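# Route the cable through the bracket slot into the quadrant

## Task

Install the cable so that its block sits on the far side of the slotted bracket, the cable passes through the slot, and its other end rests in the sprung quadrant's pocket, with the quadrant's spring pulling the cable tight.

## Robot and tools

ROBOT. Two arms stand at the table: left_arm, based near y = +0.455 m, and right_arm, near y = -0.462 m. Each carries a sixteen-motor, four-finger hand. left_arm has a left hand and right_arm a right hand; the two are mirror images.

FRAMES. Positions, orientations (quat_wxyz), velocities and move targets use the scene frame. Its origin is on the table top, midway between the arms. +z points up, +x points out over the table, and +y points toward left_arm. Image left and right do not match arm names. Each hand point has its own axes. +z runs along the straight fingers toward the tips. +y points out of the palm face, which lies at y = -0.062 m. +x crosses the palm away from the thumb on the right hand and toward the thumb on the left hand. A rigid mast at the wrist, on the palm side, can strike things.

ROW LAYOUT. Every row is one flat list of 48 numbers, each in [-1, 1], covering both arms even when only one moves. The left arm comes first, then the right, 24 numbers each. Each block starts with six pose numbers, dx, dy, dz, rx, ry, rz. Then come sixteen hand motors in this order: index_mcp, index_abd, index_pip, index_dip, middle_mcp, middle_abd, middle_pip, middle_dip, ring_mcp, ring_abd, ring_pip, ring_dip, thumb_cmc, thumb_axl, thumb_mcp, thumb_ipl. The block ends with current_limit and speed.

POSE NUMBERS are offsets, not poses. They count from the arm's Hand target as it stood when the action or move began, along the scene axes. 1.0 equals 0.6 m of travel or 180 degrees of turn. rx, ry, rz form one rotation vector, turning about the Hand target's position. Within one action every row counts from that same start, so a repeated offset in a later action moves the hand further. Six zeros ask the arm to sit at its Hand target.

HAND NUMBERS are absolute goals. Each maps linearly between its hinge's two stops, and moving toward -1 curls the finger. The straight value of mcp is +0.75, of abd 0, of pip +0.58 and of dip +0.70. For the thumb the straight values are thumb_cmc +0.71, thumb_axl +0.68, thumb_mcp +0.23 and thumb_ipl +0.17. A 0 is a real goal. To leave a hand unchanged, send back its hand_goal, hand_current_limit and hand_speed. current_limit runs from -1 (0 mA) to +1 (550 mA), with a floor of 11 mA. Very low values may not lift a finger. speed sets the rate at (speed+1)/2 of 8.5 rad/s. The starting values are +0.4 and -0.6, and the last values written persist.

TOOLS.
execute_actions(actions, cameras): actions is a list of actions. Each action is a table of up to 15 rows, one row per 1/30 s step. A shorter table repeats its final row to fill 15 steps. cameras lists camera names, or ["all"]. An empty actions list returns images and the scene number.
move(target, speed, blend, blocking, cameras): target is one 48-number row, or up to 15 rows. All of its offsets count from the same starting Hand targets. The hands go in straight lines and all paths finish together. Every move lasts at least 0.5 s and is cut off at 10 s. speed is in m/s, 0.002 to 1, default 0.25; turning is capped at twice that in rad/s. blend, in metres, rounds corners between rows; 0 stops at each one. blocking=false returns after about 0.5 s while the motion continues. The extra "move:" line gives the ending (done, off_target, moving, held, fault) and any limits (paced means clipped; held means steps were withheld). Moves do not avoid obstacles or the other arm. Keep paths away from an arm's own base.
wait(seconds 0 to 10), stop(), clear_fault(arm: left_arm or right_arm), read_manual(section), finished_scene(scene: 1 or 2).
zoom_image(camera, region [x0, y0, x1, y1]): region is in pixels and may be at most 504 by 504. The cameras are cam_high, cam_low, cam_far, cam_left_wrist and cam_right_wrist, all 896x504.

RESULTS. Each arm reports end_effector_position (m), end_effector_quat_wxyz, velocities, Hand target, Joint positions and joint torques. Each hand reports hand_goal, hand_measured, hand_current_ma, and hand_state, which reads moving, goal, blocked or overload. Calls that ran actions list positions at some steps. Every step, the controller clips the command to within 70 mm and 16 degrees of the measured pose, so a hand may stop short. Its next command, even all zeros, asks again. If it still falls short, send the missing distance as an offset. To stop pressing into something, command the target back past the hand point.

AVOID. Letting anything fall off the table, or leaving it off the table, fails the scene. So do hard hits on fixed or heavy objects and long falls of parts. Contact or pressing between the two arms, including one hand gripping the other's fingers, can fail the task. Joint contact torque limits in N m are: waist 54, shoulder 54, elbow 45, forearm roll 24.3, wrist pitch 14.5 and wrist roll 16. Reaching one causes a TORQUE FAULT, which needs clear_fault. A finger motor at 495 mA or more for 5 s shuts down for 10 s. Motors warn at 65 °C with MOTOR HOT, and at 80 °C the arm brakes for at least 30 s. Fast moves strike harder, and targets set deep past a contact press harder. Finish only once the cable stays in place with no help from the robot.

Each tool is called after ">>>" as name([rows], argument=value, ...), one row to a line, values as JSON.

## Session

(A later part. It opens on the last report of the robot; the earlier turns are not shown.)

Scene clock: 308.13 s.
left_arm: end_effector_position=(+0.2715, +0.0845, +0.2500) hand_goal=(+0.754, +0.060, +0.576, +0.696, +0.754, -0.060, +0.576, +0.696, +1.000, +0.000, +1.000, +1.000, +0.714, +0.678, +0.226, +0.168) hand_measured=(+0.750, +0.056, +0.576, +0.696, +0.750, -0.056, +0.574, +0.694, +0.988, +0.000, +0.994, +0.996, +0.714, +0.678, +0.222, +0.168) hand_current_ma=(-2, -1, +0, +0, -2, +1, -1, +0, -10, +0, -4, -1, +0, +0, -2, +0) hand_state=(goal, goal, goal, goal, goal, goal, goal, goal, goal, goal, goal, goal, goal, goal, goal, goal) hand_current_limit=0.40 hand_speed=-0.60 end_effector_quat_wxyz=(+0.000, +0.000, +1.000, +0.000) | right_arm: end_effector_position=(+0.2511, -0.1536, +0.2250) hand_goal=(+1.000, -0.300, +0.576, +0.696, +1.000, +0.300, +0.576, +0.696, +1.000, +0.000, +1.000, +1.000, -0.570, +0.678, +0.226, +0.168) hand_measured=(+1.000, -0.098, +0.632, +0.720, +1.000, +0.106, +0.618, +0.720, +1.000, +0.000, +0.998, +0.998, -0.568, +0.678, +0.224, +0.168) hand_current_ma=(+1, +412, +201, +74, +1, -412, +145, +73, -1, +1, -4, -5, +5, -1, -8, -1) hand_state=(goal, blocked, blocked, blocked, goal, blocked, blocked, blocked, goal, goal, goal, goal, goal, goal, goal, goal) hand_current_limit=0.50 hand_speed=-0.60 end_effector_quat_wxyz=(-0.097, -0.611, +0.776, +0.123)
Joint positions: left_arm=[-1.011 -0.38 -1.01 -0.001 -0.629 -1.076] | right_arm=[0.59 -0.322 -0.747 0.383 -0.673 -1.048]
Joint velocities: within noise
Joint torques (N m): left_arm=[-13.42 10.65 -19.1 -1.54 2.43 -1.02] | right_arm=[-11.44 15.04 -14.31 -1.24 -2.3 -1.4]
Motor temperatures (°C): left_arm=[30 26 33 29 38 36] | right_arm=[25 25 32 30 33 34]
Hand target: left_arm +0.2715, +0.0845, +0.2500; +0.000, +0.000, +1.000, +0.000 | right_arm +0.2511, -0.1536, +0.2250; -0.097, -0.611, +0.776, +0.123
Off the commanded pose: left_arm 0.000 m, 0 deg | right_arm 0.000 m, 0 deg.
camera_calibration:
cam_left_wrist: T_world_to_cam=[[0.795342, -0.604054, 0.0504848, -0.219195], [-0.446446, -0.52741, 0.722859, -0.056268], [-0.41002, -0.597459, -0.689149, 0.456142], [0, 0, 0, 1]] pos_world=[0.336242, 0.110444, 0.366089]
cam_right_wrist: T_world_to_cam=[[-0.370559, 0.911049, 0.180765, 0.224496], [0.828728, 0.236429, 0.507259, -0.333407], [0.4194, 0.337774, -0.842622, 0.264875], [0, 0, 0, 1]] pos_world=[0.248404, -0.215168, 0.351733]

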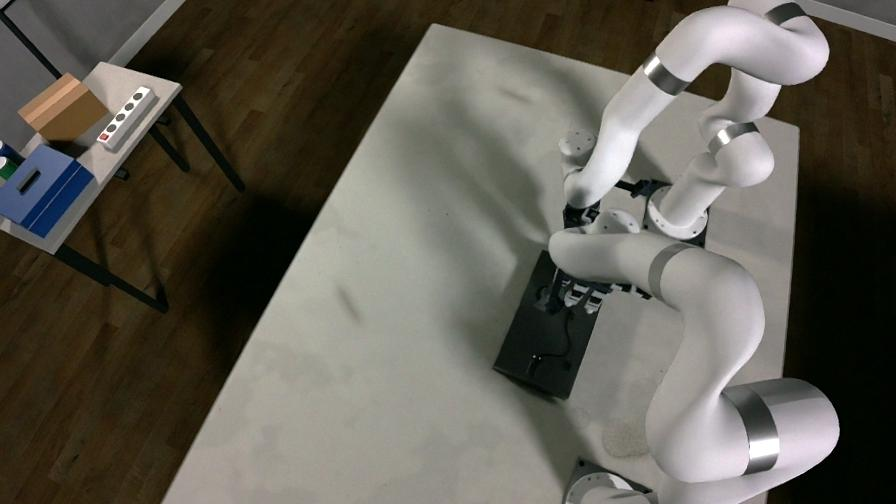

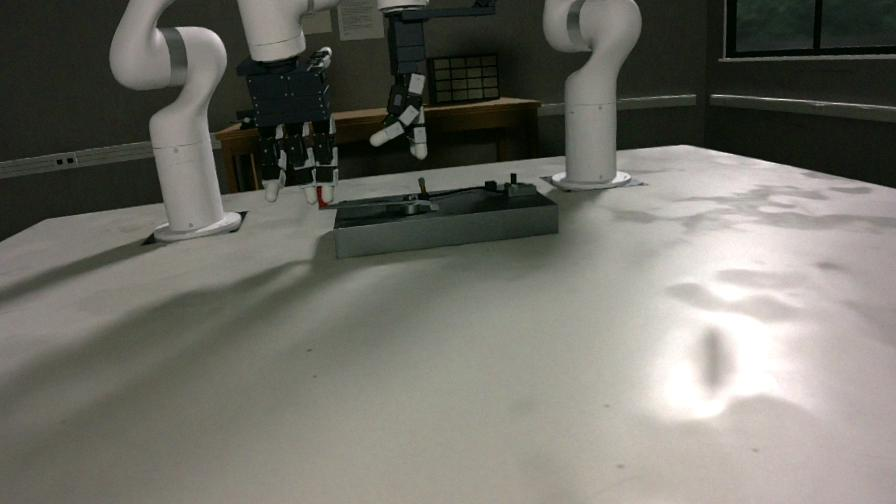

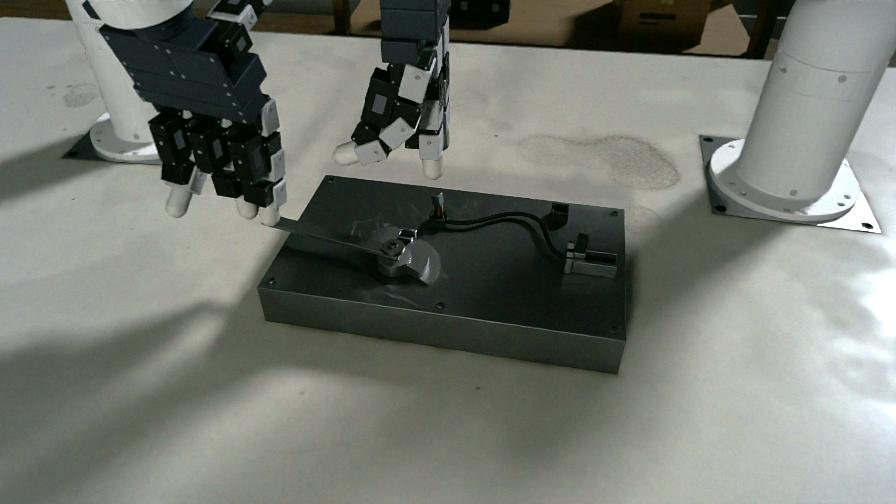

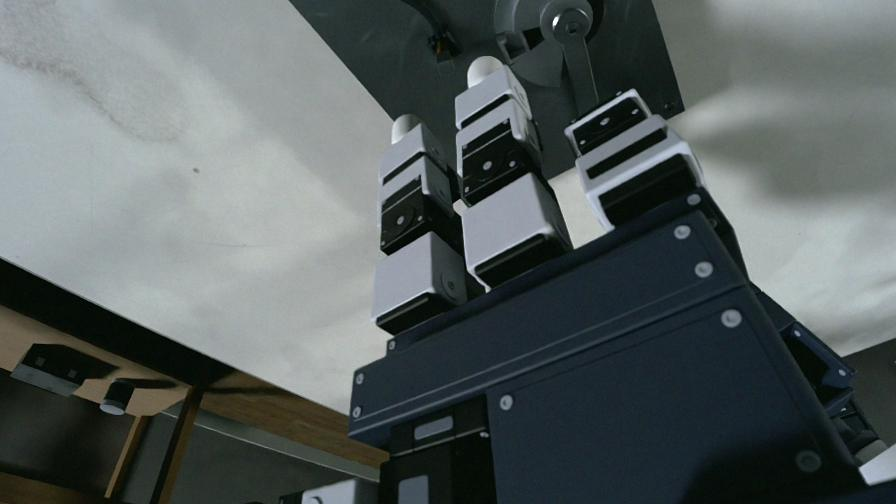

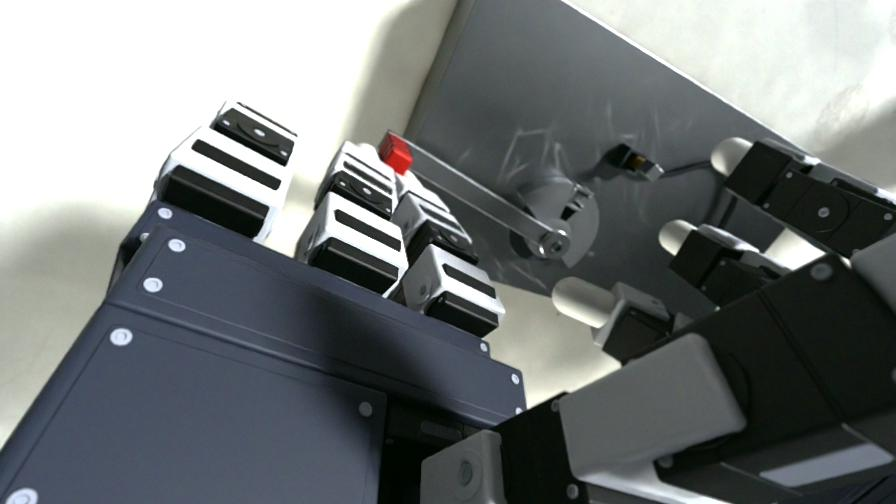

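>>> move(target=[0,0,-0.0917,0,0,0, 0.754,0.06,0.576,0.696,0.754,-0.06,0.576,0.696,1,0,1,1,0.714,0.678,0.226,0.168,0.4,-0.6, 0,0,0,0,0,0, 1,-0.3,0.576,0.696,1,0.3,0.576,0.696,1,0,1,1,-0.571,0.678,0.226,0.168,0.5,-0.6], speed=0.06, cameras=["cam_far","cam_left_wrist","cam_right_wrist"])

Scene clock: 312.03 s.
left_arm: end_effector_position=(+0.2715, +0.0845, +0.1951) hand_goal=(+0.754, +0.060, +0.576, +0.696, +0.754, -0.060, +0.576, +0.696, +1.000, +0.000, +1.000, +1.000, +0.714, +0.678, +0.226, +0.168) hand_measured=(+0.750, +0.056, +0.576, +0.696, +0.750, -0.056, +0.574, +0.694, +0.988, +0.000, +0.994, +0.996, +0.714, +0.678, +0.222, +0.168) hand_current_ma=(-2, -1, +0, +0, -2, +1, -1, +0, -10, +0, -4, -1, +0, +0, -2, +0) hand_state=(goal, goal, goal, goal, goal, goal, goal, goal, goal, goal, goal, goal, goal, goal, goal, goal) hand_current_limit=0.40 hand_speed=-0.60 end_effector_quat_wxyz=(+0.000, +0.000, +1.000, +0.000) | right_arm: end_effector_position=(+0.2511, -0.1536, +0.2250) hand_goal=(+1.000, -0.300, +0.576, +0.696, +1.000, +0.300, +0.576, +0.696, +1.000, +0.000, +1.000, +1.000, -0.570, +0.678, +0.226, +0.168) hand_measured=(+1.000, -0.098, +0.632, +0.720, +1.000, +0.106, +0.618, +0.720, +1.000, +0.000, +0.998, +0.998, -0.568, +0.678, +0.224, +0.168) hand_current_ma=(+1, +412, +201, +74, +1, -412, +145, +73, -1, +1, -4, -5, +5, -1, -8, -1) hand_state=(goal, blocked, blocked, blocked, goal, blocked, blocked, blocked, goal, goal, goal, goal, goal, goal, goal, goal) hand_current_limit=0.50 hand_speed=-0.60 end_effector_quat_wxyz=(-0.097, -0.611, +0.776, +0.123)
Joint positions: left_arm=[-1.011 -0.469 -0.985 -0.001 -0.515 -1.075] | right_arm=[0.59 -0.322 -0.747 0.383 -0.673 -1.048]
Joint torques (N m): left_arm=[-12.96 12.2 -6.97 -2.45 2.31 0.71] | right_arm=[-11.07 15.01 -14.37 -1.74 -2.23 -1.49]
Hand target: left_arm +0.2715, +0.0845, +0.1950; +0.000, +0.000, +1.000, +0.000 | right_arm +0.2511, -0.1536, +0.2250; -0.097, -0.611, +0.776, +0.123
Off the commanded pose: left_arm 0.000 m, 0 deg | right_arm 0.000 m, 0 deg.
move: done
camera_calibration:
cam_left_wrist: T_world_to_cam=[[0.795368, -0.604018, 0.0505263, -0.216449], [-0.446424, -0.527379, 0.722895, -0.0166053], [-0.409995, -0.597523, -0.689108, 0.418293], [0, 0, 0, 1]] pos_world=[0.336242, 0.110444, 0.311189]
cam_right_wrist: T_world_to_cam=[[-0.370559, 0.911049, 0.180765, 0.224496], [0.828728, 0.236429, 0.507259, -0.333407], [0.4194, 0.337774, -0.842622, 0.264875], [0, 0, 0, 1]] pos_world=[0.248404, -0.215168, 0.351733]
Images, in order (width x height): cam_far 896x504, cam_left_wrist 896x504, cam_right_wrist 896x504.

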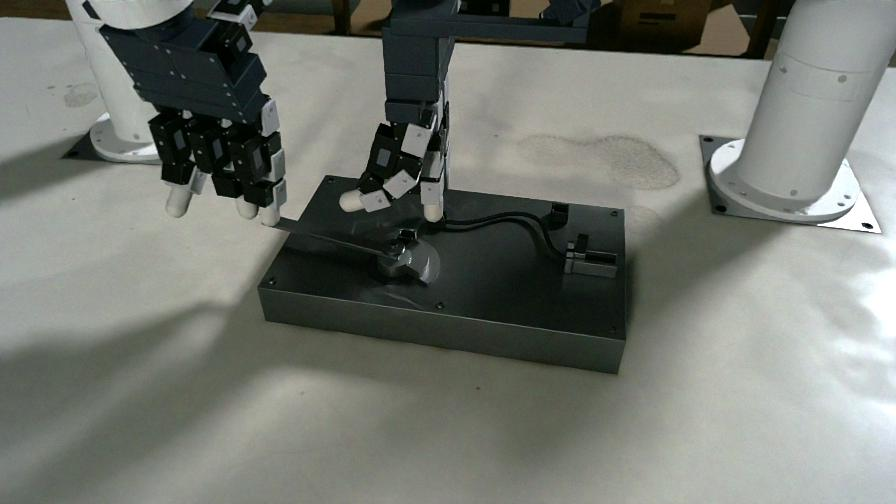

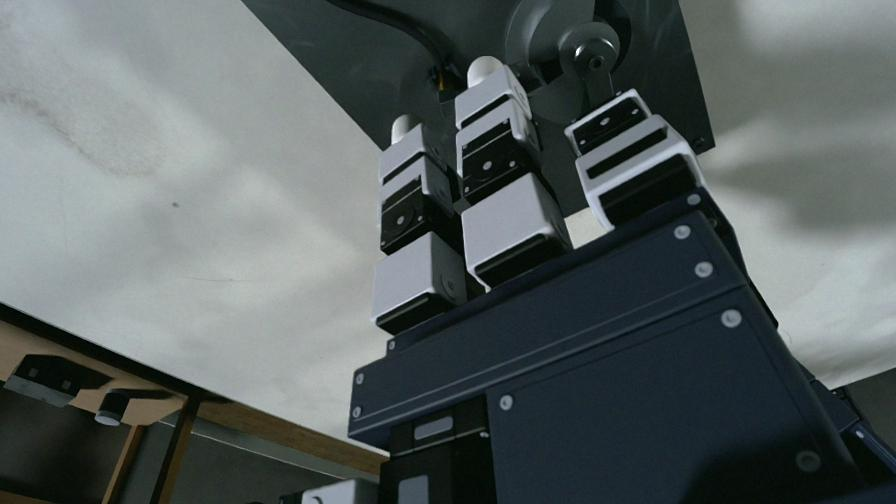

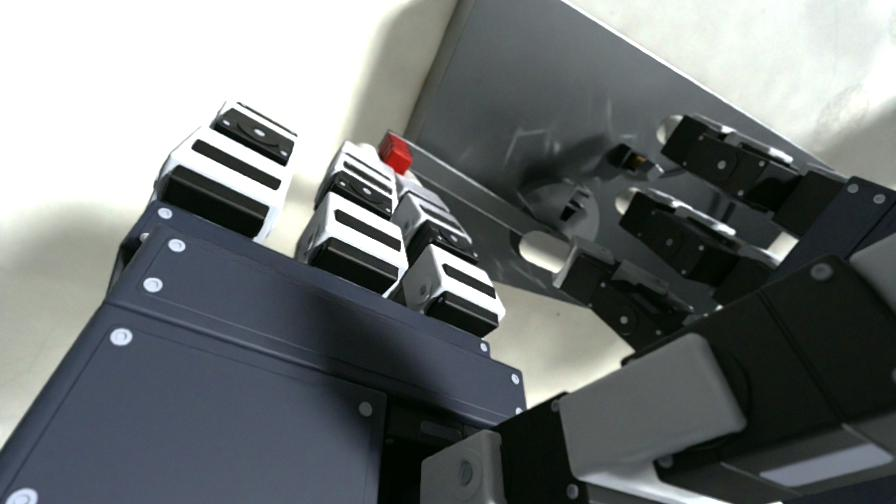

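>>> zoom_image(camera="cam_left_wrist", region=[360, 0, 660, 150])

>>> zoom_image(camera="cam_far", region=[370, 160, 500, 290])

>>> zoom_image(camera="cam_right_wrist", region=[500, 90, 720, 280])

Scaled by 1.680 from the camera's 896x504 image, which has a finer 1280x720 frame.

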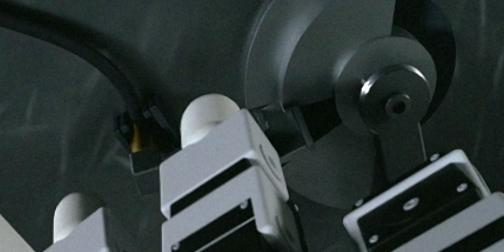

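Scaled by 3.877 from the camera's 896x504 image, which has a finer 1280x720 frame.

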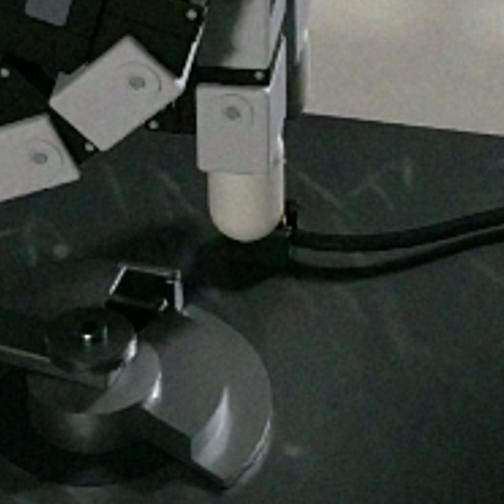

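Scaled by 2.291 from the camera's 896x504 image, which has a finer 1280x720 frame.

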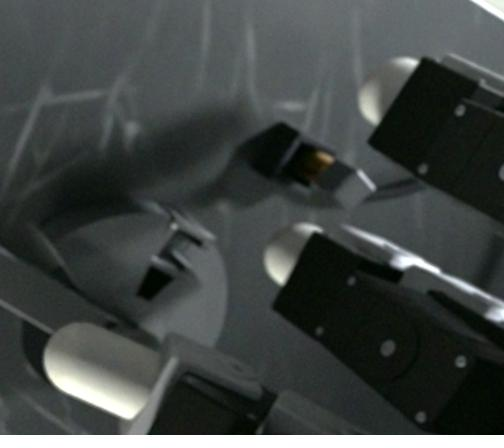

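>>> move(target=[0,0,0,0,0,0, 0.754,-0.36,0.576,0.696,0.754,0.36,0.576,0.696,1,0,1,1,0.714,0.678,0.226,0.168,0.5,-0.85, 0,0,0,0,0,0, 1,-0.3,0.576,0.696,1,0.3,0.576,0.696,1,0,1,1,-0.571,0.678,0.226,0.168,0.5,-0.6], speed=0.06, cameras=["cam_far","cam_left_wrist","cam_right_wrist"])

Scene clock: 314.47 s.
left_arm: end_effector_position=(+0.2715, +0.0845, +0.1950) hand_goal=(+0.754, -0.360, +0.576, +0.696, +0.754, +0.360, +0.576, +0.696, +1.000, +0.000, +1.000, +1.000, +0.714, +0.678, +0.226, +0.168) hand_measured=(+0.750, -0.088, +0.576, +0.696, +0.750, +0.070, +0.574, +0.694, +0.988, +0.000, +0.994, +0.996, +0.714, +0.678, +0.222, +0.168) hand_current_ma=(-1, +410, +0, +0, -2, -412, -1, +0, -10, +0, -4, -1, +0, +0, -2, +0) hand_state=(goal, blocked, goal, goal, goal, blocked, goal, goal, goal, goal, goal, goal, goal, goal, goal, goal) hand_current_limit=0.50 hand_speed=-0.85 end_effector_quat_wxyz=(+0.000, +0.000, +1.000, +0.000) | right_arm: end_effector_position=(+0.2511, -0.1536, +0.2250) hand_goal=(+1.000, -0.300, +0.576, +0.696, +1.000, +0.300, +0.576, +0.696, +1.000, +0.000, +1.000, +1.000, -0.570, +0.678, +0.226, +0.168) hand_measured=(+1.000, -0.098, +0.632, +0.720, +1.000, +0.106, +0.618, +0.720, +1.000, +0.000, +0.998, +0.998, -0.568, +0.678, +0.224, +0.168) hand_current_ma=(+1, +412, +201, +74, +1, -412, +145, +73, -1, +1, -4, -5, +5, -1, -8, -1) hand_state=(goal, blocked, blocked, blocked, goal, blocked, blocked, blocked, goal, goal, goal, goal, goal, goal, goal, goal) hand_current_limit=0.50 hand_speed=-0.60 end_effector_quat_wxyz=(-0.097, -0.611, +0.776, +0.123)
Joint positions: left_arm=[-1.011 -0.469 -0.985 -0.001 -0.515 -1.075] | right_arm=[0.59 -0.322 -0.747 0.383 -0.673 -1.048]
Joint torques (N m): left_arm=[-10.1 11.88 -7.53 -2.62 2.12 0.68] | right_arm=[-11.15 15.43 -14.17 -1.51 -2.17 -1.45]
Hand target: left_arm +0.2715, +0.0845, +0.1950; +0.000, +0.000, +1.000, +0.000 | right_arm +0.2511, -0.1536, +0.2250; -0.097, -0.611, +0.776, +0.123
Off the commanded pose: left_arm 0.000 m, 0 deg | right_arm 0.000 m, 0 deg.
move: done
camera_calibration:
cam_left_wrist: T_world_to_cam=[[0.795342, -0.604054, 0.0504848, -0.216418], [-0.446446, -0.52741, 0.722859, -0.0165107], [-0.41002, -0.597459, -0.689149, 0.418238], [0, 0, 0, 1]] pos_world=[0.336242, 0.110444, 0.311089]
cam_right_wrist: T_world_to_cam=[[-0.370559, 0.911049, 0.180765, 0.224496], [0.828728, 0.236429, 0.507259, -0.333407], [0.4194, 0.337774, -0.842622, 0.264875], [0, 0, 0, 1]] pos_world=[0.248404, -0.215168, 0.351733]
Images, in order (width x height): cam_far 896x504, cam_left_wrist 896x504, cam_right_wrist 896x504.

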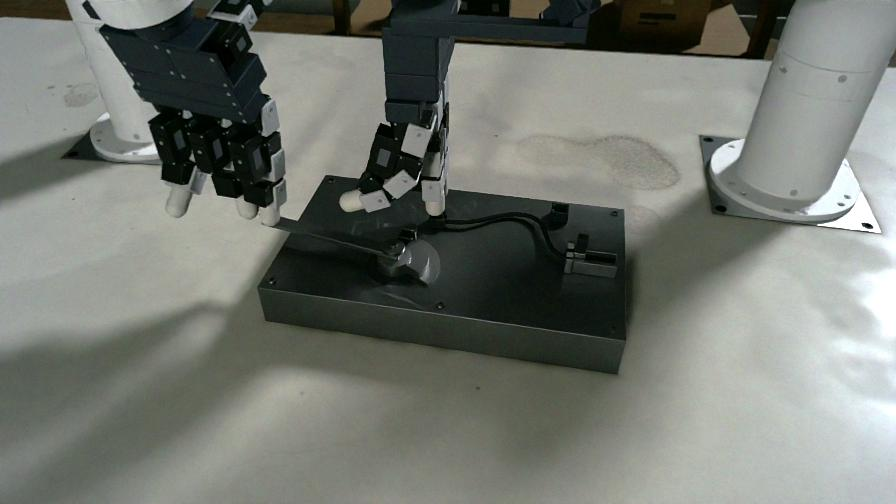

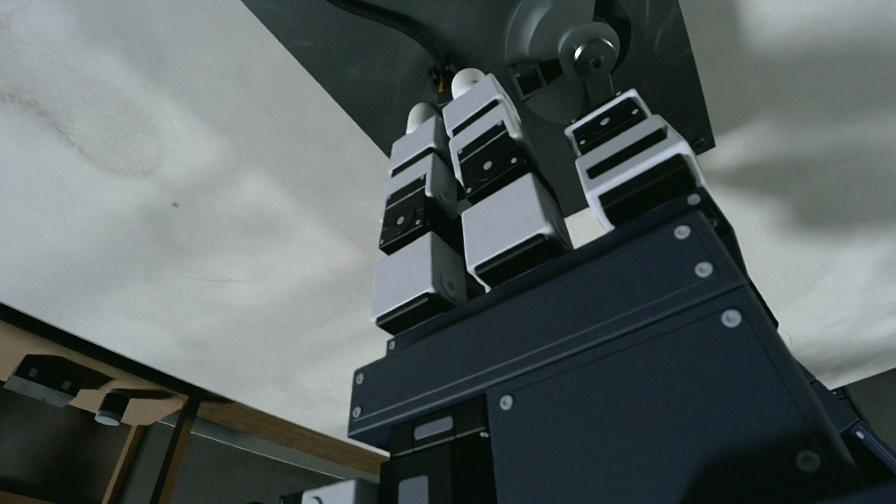

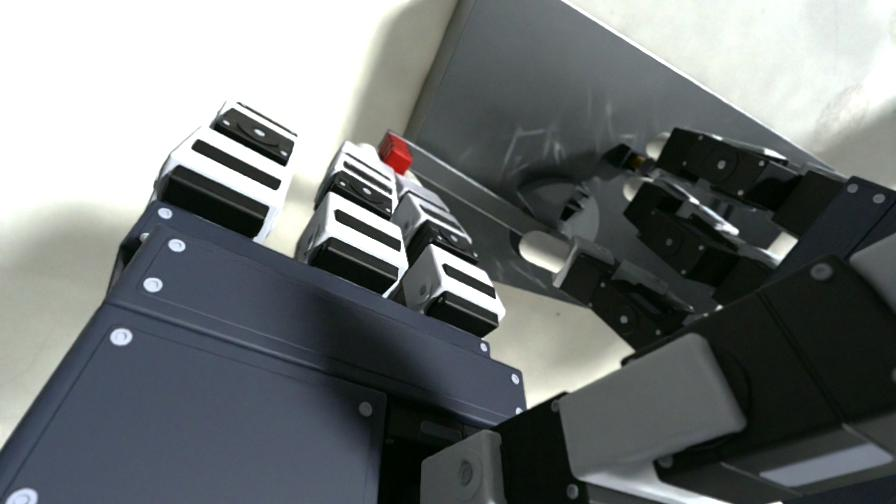

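>>> zoom_image(camera="cam_left_wrist", region=[360, 0, 660, 150])

>>> zoom_image(camera="cam_right_wrist", region=[560, 100, 720, 240])

Scaled by 1.680 from the camera's 896x504 image, which has a finer 1280x720 frame.

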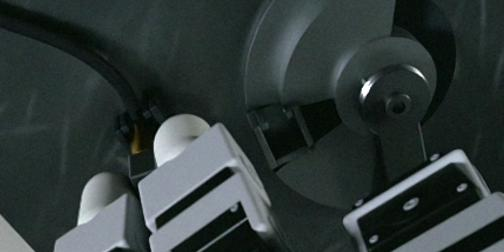

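Scaled by 3.150 from the camera's 896x504 image, which has a finer 1280x720 frame.

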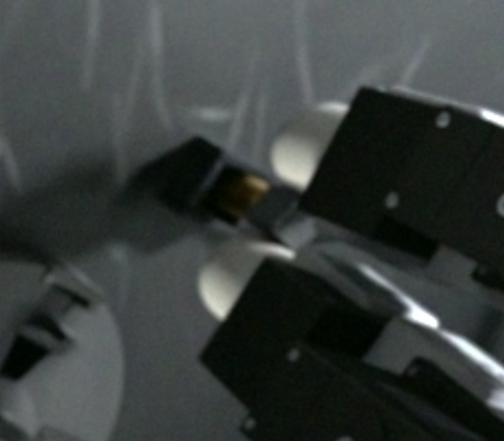

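>>> move(target=[0,0,0.025,0,0,0, 0.754,-0.36,0.576,0.696,0.754,0.36,0.576,0.696,1,0,1,1,0.714,0.678,0.226,0.168,0.5,-0.85, 0,0,0,0,0,0, 1,-0.3,0.576,0.696,1,0.3,0.576,0.696,1,0,1,1,-0.571,0.678,0.226,0.168,0.5,-0.6], speed=0.04, cameras=["cam_far","cam_left_wrist","cam_right_wrist"])

>>> zoom_image(camera="cam_left_wrist", region=[360, 0, 660, 150])

>>> zoom_image(camera="cam_right_wrist", region=[560, 100, 720, 240])

>>> zoom_image(camera="cam_far", region=[370, 160, 500, 290])

Scene clock: 316.80 s.
left_arm: end_effector_position=(+0.2715, +0.0845, +0.2099) hand_goal=(+0.754, -0.360, +0.576, +0.696, +0.754, +0.360, +0.576, +0.696, +1.000, +0.000, +1.000, +1.000, +0.714, +0.678, +0.226, +0.168) hand_measured=(+0.752, -0.088, +0.576, +0.696, +0.750, +0.070, +0.574, +0.694, +0.988, +0.000, +0.994, +0.996, +0.714, +0.678, +0.222, +0.168) hand_current_ma=(-1, +412, +0, +0, -2, -412, -1, +0, -10, +0, -4, -1, +0, +0, -2, +0) hand_state=(goal, blocked, goal, goal, goal, blocked, goal, goal, goal, goal, goal, goal, goal, goal, goal, goal) hand_current_limit=0.50 hand_speed=-0.85 end_effector_quat_wxyz=(+0.000, +0.000, +1.000, +0.000) | right_arm: end_effector_position=(+0.2511, -0.1536, +0.2250) hand_goal=(+1.000, -0.300, +0.576, +0.696, +1.000, +0.300, +0.576, +0.696, +1.000, +0.000, +1.000, +1.000, -0.570, +0.678, +0.226, +0.168) hand_measured=(+1.000, -0.098, +0.632, +0.720, +1.000, +0.106, +0.618, +0.720, +1.000, +0.000, +0.998, +0.998, -0.568, +0.678, +0.224, +0.168) hand_current_ma=(+1, +412, +201, +74, +1, -412, +145, +73, -1, +1, -4, -5, +5, -1, -8, -1) hand_state=(goal, blocked, blocked, blocked, goal, blocked, blocked, blocked, goal, goal, goal, goal, goal, goal, goal, goal) hand_current_limit=0.50 hand_speed=-0.60 end_effector_quat_wxyz=(-0.097, -0.611, +0.776, +0.123)
Joint positions: left_arm=[-1.011 -0.444 -0.99 -0.001 -0.545 -1.075] | right_arm=[0.59 -0.322 -0.747 0.383 -0.673 -1.048]
Joint torques (N m): left_arm=[-8.78 30.27 -17.93 0.13 -2.57 -0.23] | right_arm=[-10.55 15.18 -14.38 -1.42 -2.14 -1.5]
Hand target: left_arm +0.2715, +0.0845, +0.2100; +0.000, +0.000, +1.000, +0.000 | right_arm +0.2511, -0.1536, +0.2250; -0.097, -0.611, +0.776, +0.123
Off the commanded pose: left_arm 0.000 m, 0 deg | right_arm 0.000 m, 0 deg.
move: done
camera_calibration:
cam_left_wrist: T_world_to_cam=[[0.795342, -0.604054, 0.0504848, -0.217171], [-0.446446, -0.52741, 0.722859, -0.0272813], [-0.41002, -0.597459, -0.689149, 0.428507], [0, 0, 0, 1]] pos_world=[0.336242, 0.110444, 0.325989]
cam_right_wrist: T_world_to_cam=[[-0.370559, 0.911049, 0.180765, 0.224496], [0.828728, 0.236429, 0.507259, -0.333407], [0.4194, 0.337774, -0.842622, 0.264875], [0, 0, 0, 1]] pos_world=[0.248404, -0.215168, 0.351733]
Images, in order (width x height): cam_far 896x504, cam_left_wrist 896x504, cam_right_wrist 896x504.

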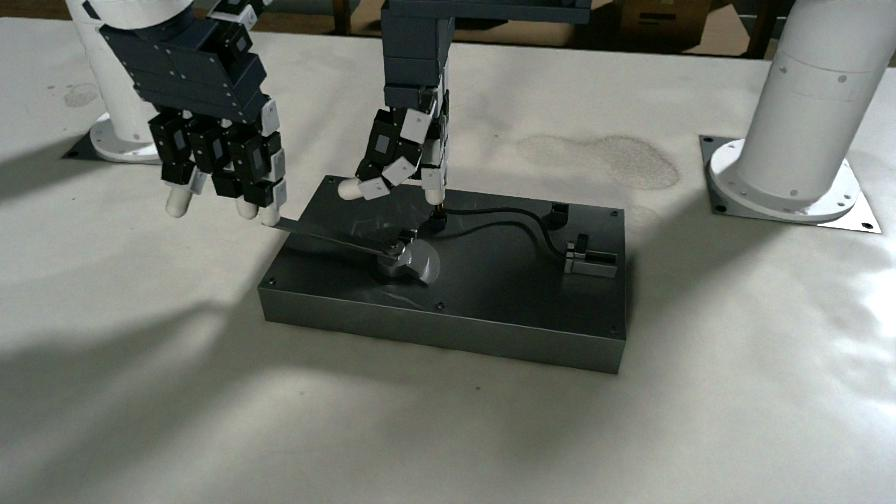

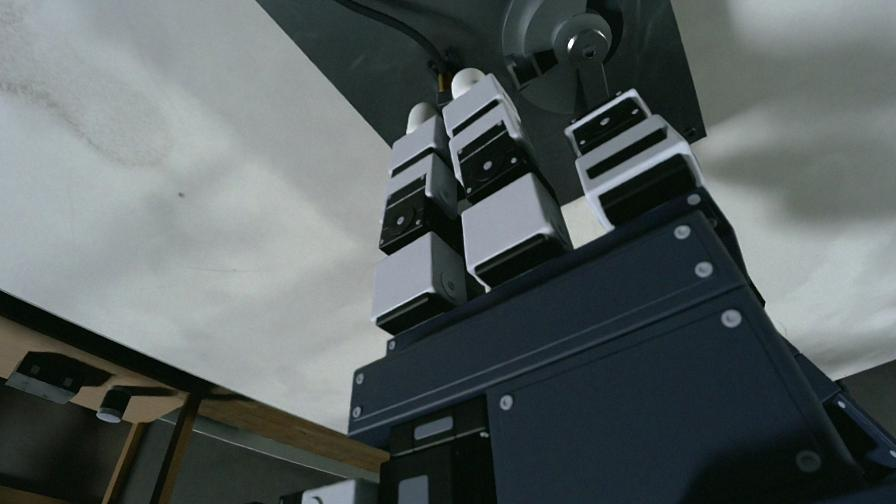

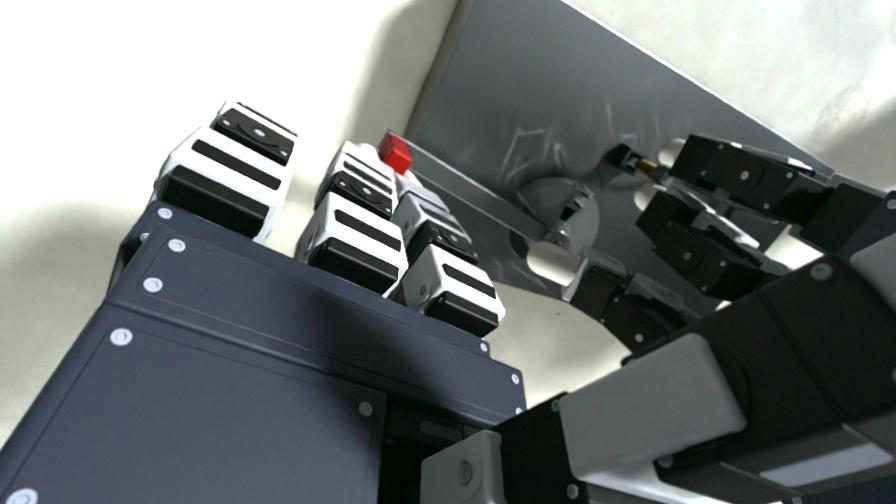

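Scaled by 1.680 from the camera's 896x504 image, which has a finer 1280x720 frame.

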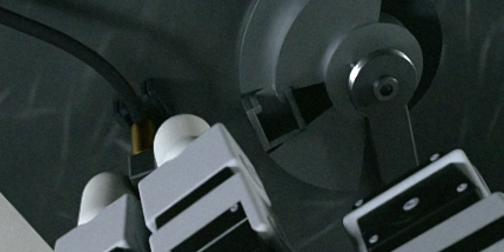

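Scaled by 3.150 from the camera's 896x504 image, which has a finer 1280x720 frame.

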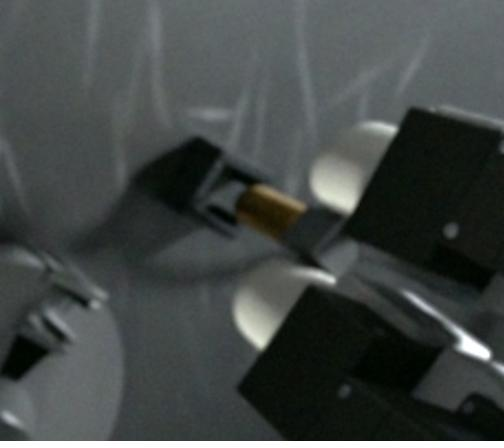

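Scaled by 3.877 from the camera's 896x504 image, which has a finer 1280x720 frame.

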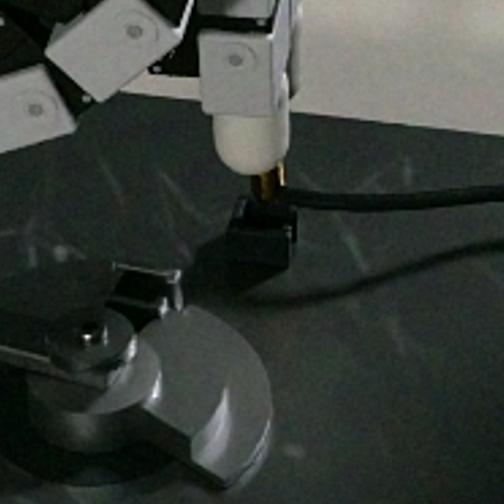

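>>> zoom_image(camera="cam_right_wrist", region=[280, 90, 620, 320])

>>> zoom_image(camera="cam_far", region=[90, 30, 460, 300])

Scaled by 1.482 from the camera's 896x504 image, which has a finer 1280x720 frame.

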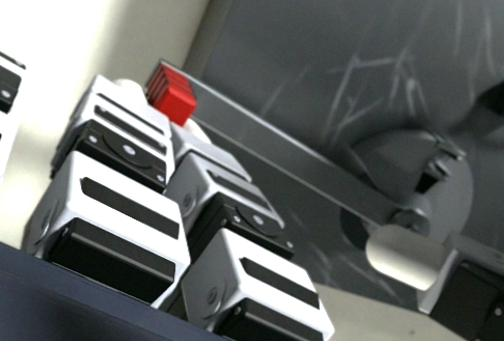

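Scaled by 1.362 from the camera's 896x504 image, which has a finer 1280x720 frame.

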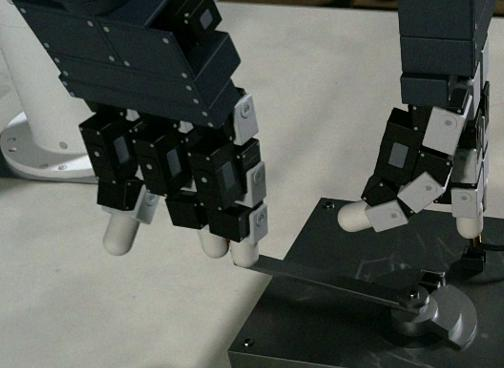

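>>> move([
  [0,0,0.035,0,0,0, 0.754,-0.36,0.576,0.696,0.754,0.36,0.576,0.696,1,0,1,1,0.714,0.678,0.226,0.168,0.5,-0.85, 0,0,0,0,0,0, 1,-0.3,0.576,0.696,1,0.3,0.576,0.696,1,0,1,1,-0.571,0.678,0.226,0.168,0.5,-0.6],
  [0,0,0.035,0,0,0, 0.754,-0.36,0.576,0.696,0.754,0.36,0.576,0.696,1,0,-0.2,0.4,0.714,0.678,0.226,0.168,0.5,-0.85, 0,0,0,0,0,0, 1,-0.3,0.576,0.696,1,0.3,0.576,0.696,1,0,1,1,-0.571,0.678,0.226,0.168,0.5,-0.6],
  [0,0,0.035,0,0,0, 0.754,-0.36,0.576,0.696,0.754,0.36,0.576,0.696,0.2,0,-0.2,0.4,0.714,0.678,0.226,0.168,0.5,-0.85, 0,0,0,0,0,0, 1,-0.3,0.576,0.696,1,0.3,0.576,0.696,1,0,1,1,-0.571,0.678,0.226,0.168,0.5,-0.6],
], speed=0.05, cameras=["cam_far","cam_left_wrist","cam_right_wrist"])

>>> zoom_image(camera="cam_left_wrist", region=[360, 0, 660, 150])

>>> zoom_image(camera="cam_right_wrist", region=[500, 80, 720, 280])

>>> zoom_image(camera="cam_far", region=[370, 140, 500, 290])

Scene clock: 335.00 s.
left_arm: end_effector_position=(+0.2715, +0.0845, +0.2310) hand_goal=(+0.754, -0.360, +0.576, +0.696, +0.754, +0.360, +0.576, +0.696, +0.200, +0.000, -0.200, +0.400, +0.714, +0.678, +0.226, +0.168) hand_measured=(+0.752, -0.088, +0.576, +0.696, +0.750, +0.070, +0.574, +0.694, +0.216, +0.000, -0.194, +0.402, +0.714, +0.678, +0.222, +0.168) hand_current_ma=(-1, +412, +0, +0, -2, -412, -1, +0, +17, +0, +3, +1, +0, +0, -2, +0) hand_state=(goal, blocked, goal, goal, goal, blocked, goal, goal, goal, goal, goal, goal, goal, goal, goal, goal) hand_current_limit=0.50 hand_speed=-0.85 end_effector_quat_wxyz=(+0.000, +0.000, +1.000, +0.000) | right_arm: end_effector_position=(+0.2511, -0.1536, +0.2250) hand_goal=(+1.000, -0.300, +0.576, +0.696, +1.000, +0.300, +0.576, +0.696, +1.000, +0.000, +1.000, +1.000, -0.570, +0.678, +0.226, +0.168) hand_measured=(+1.000, -0.098, +0.632, +0.720, +1.000, +0.106, +0.618, +0.720, +1.000, +0.000, +0.998, +0.998, -0.568, +0.678, +0.224, +0.168) hand_current_ma=(+1, +412, +201, +74, +1, -412, +145, +73, -1, +1, -4, -5, +5, -1, -8, -1) hand_state=(goal, blocked, blocked, blocked, goal, blocked, blocked, blocked, goal, goal, goal, goal, goal, goal, goal, goal) hand_current_limit=0.50 hand_speed=-0.60 end_effector_quat_wxyz=(-0.097, -0.611, +0.776, +0.123)
Joint positions: left_arm=[-1.011 -0.41 -0.999 -0.001 -0.589 -1.076] | right_arm=[0.59 -0.322 -0.747 0.383 -0.673 -1.048]
Joint torques (N m): left_arm=[-1.28 31.56 -18.5 1.88 -2.4 -1.03] | right_arm=[-10.89 14.79 -14.65 -1.11 -1.83 -1.39]
Hand target: left_arm +0.2715, +0.0845, +0.2310; +0.000, +0.000, +1.000, +0.000 | right_arm +0.2511, -0.1536, +0.2250; -0.097, -0.611, +0.776, +0.123
Off the commanded pose: left_arm 0.000 m, 0 deg | right_arm 0.000 m, 0 deg.
move: done
camera_calibration:
cam_left_wrist: T_world_to_cam=[[0.795342, -0.604054, 0.0504848, -0.218236], [-0.446446, -0.52741, 0.722859, -0.0425336], [-0.41002, -0.597459, -0.689149, 0.443048], [0, 0, 0, 1]] pos_world=[0.336242, 0.110444, 0.347089]
cam_right_wrist: T_world_to_cam=[[-0.370559, 0.911049, 0.180765, 0.224496], [0.828728, 0.236429, 0.507259, -0.333407], [0.4194, 0.337774, -0.842622, 0.264875], [0, 0, 0, 1]] pos_world=[0.248404, -0.215168, 0.351733]
Images, in order (width x height): cam_far 896x504, cam_left_wrist 896x504, cam_right_wrist 896x504.

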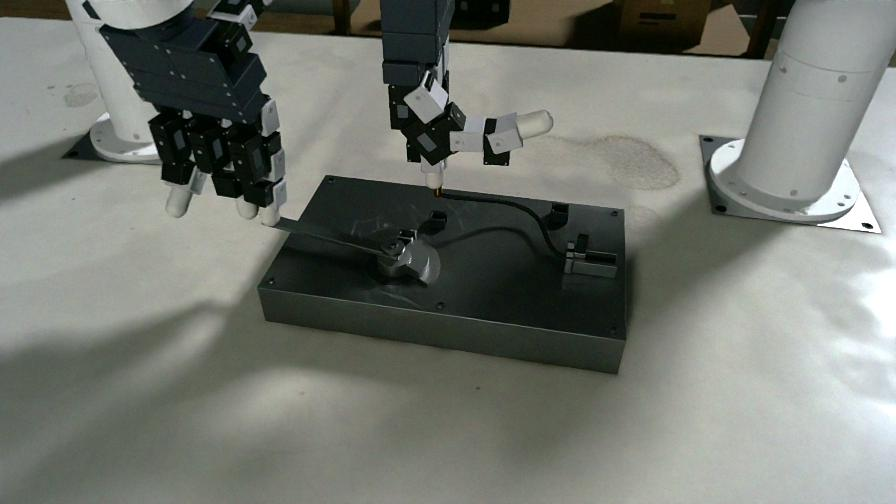

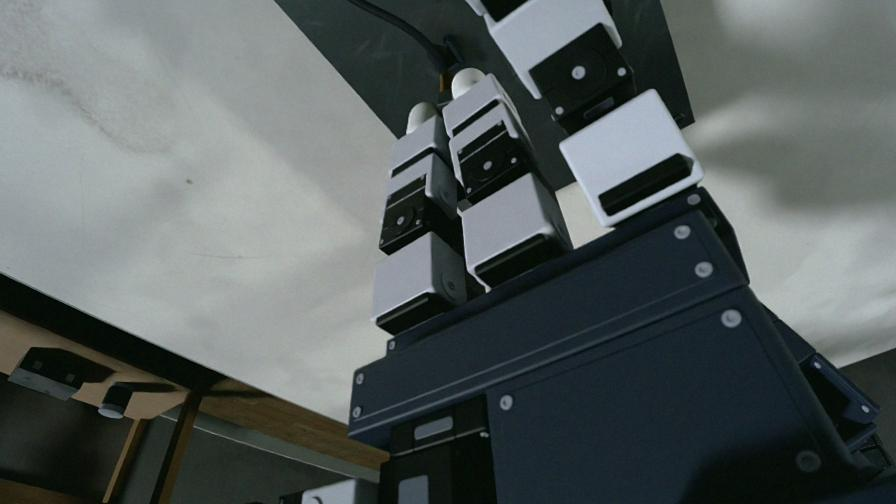

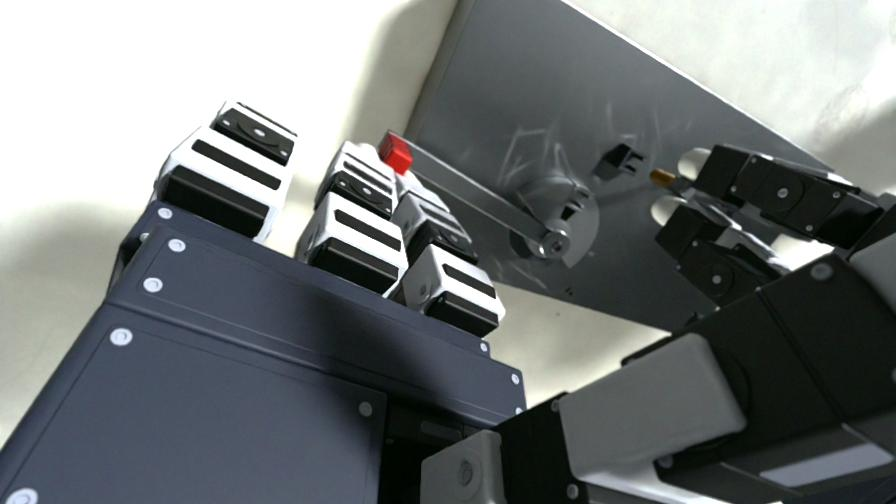

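Scaled by 1.680 from the camera's 896x504 image, which has a finer 1280x720 frame.

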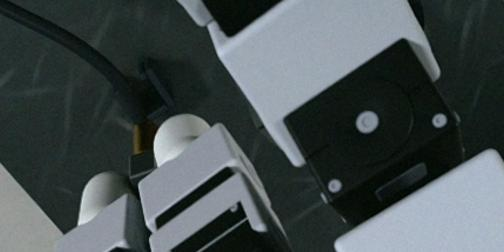

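Scaled by 2.291 from the camera's 896x504 image, which has a finer 1280x720 frame.

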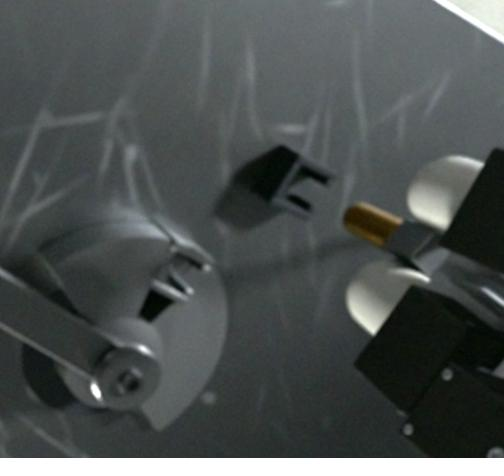

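Scaled by 3.360 from the camera's 896x504 image, which has a finer 1280x720 frame.

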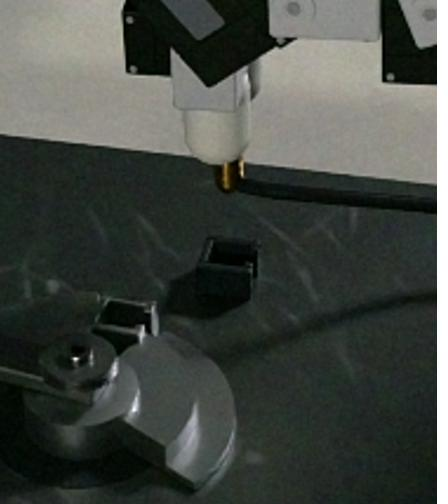

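>>> zoom_image(camera="cam_right_wrist", region=[550, 165, 690, 245])

>>> zoom_image(camera="cam_right_wrist", region=[555, 175, 605, 225])

Scaled by 3.600 from the camera's 896x504 image, which has a finer 1280x720 frame.

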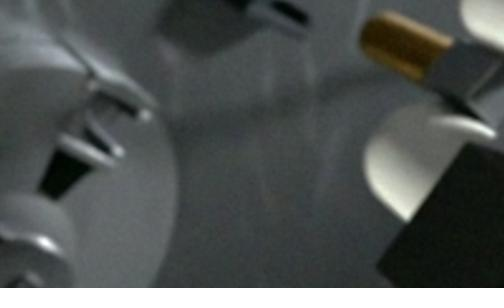

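Scaled by 10.080 from the camera's 896x504 image, which has a finer 1280x720 frame.

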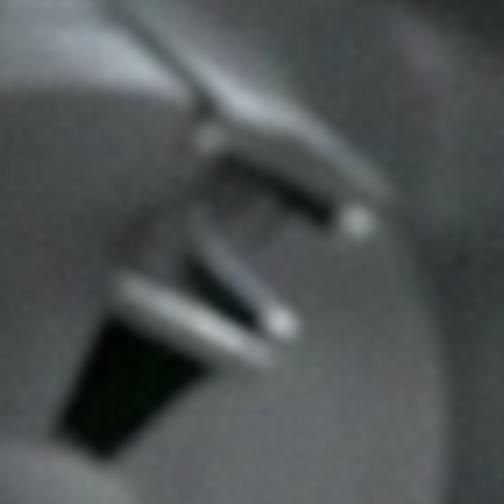

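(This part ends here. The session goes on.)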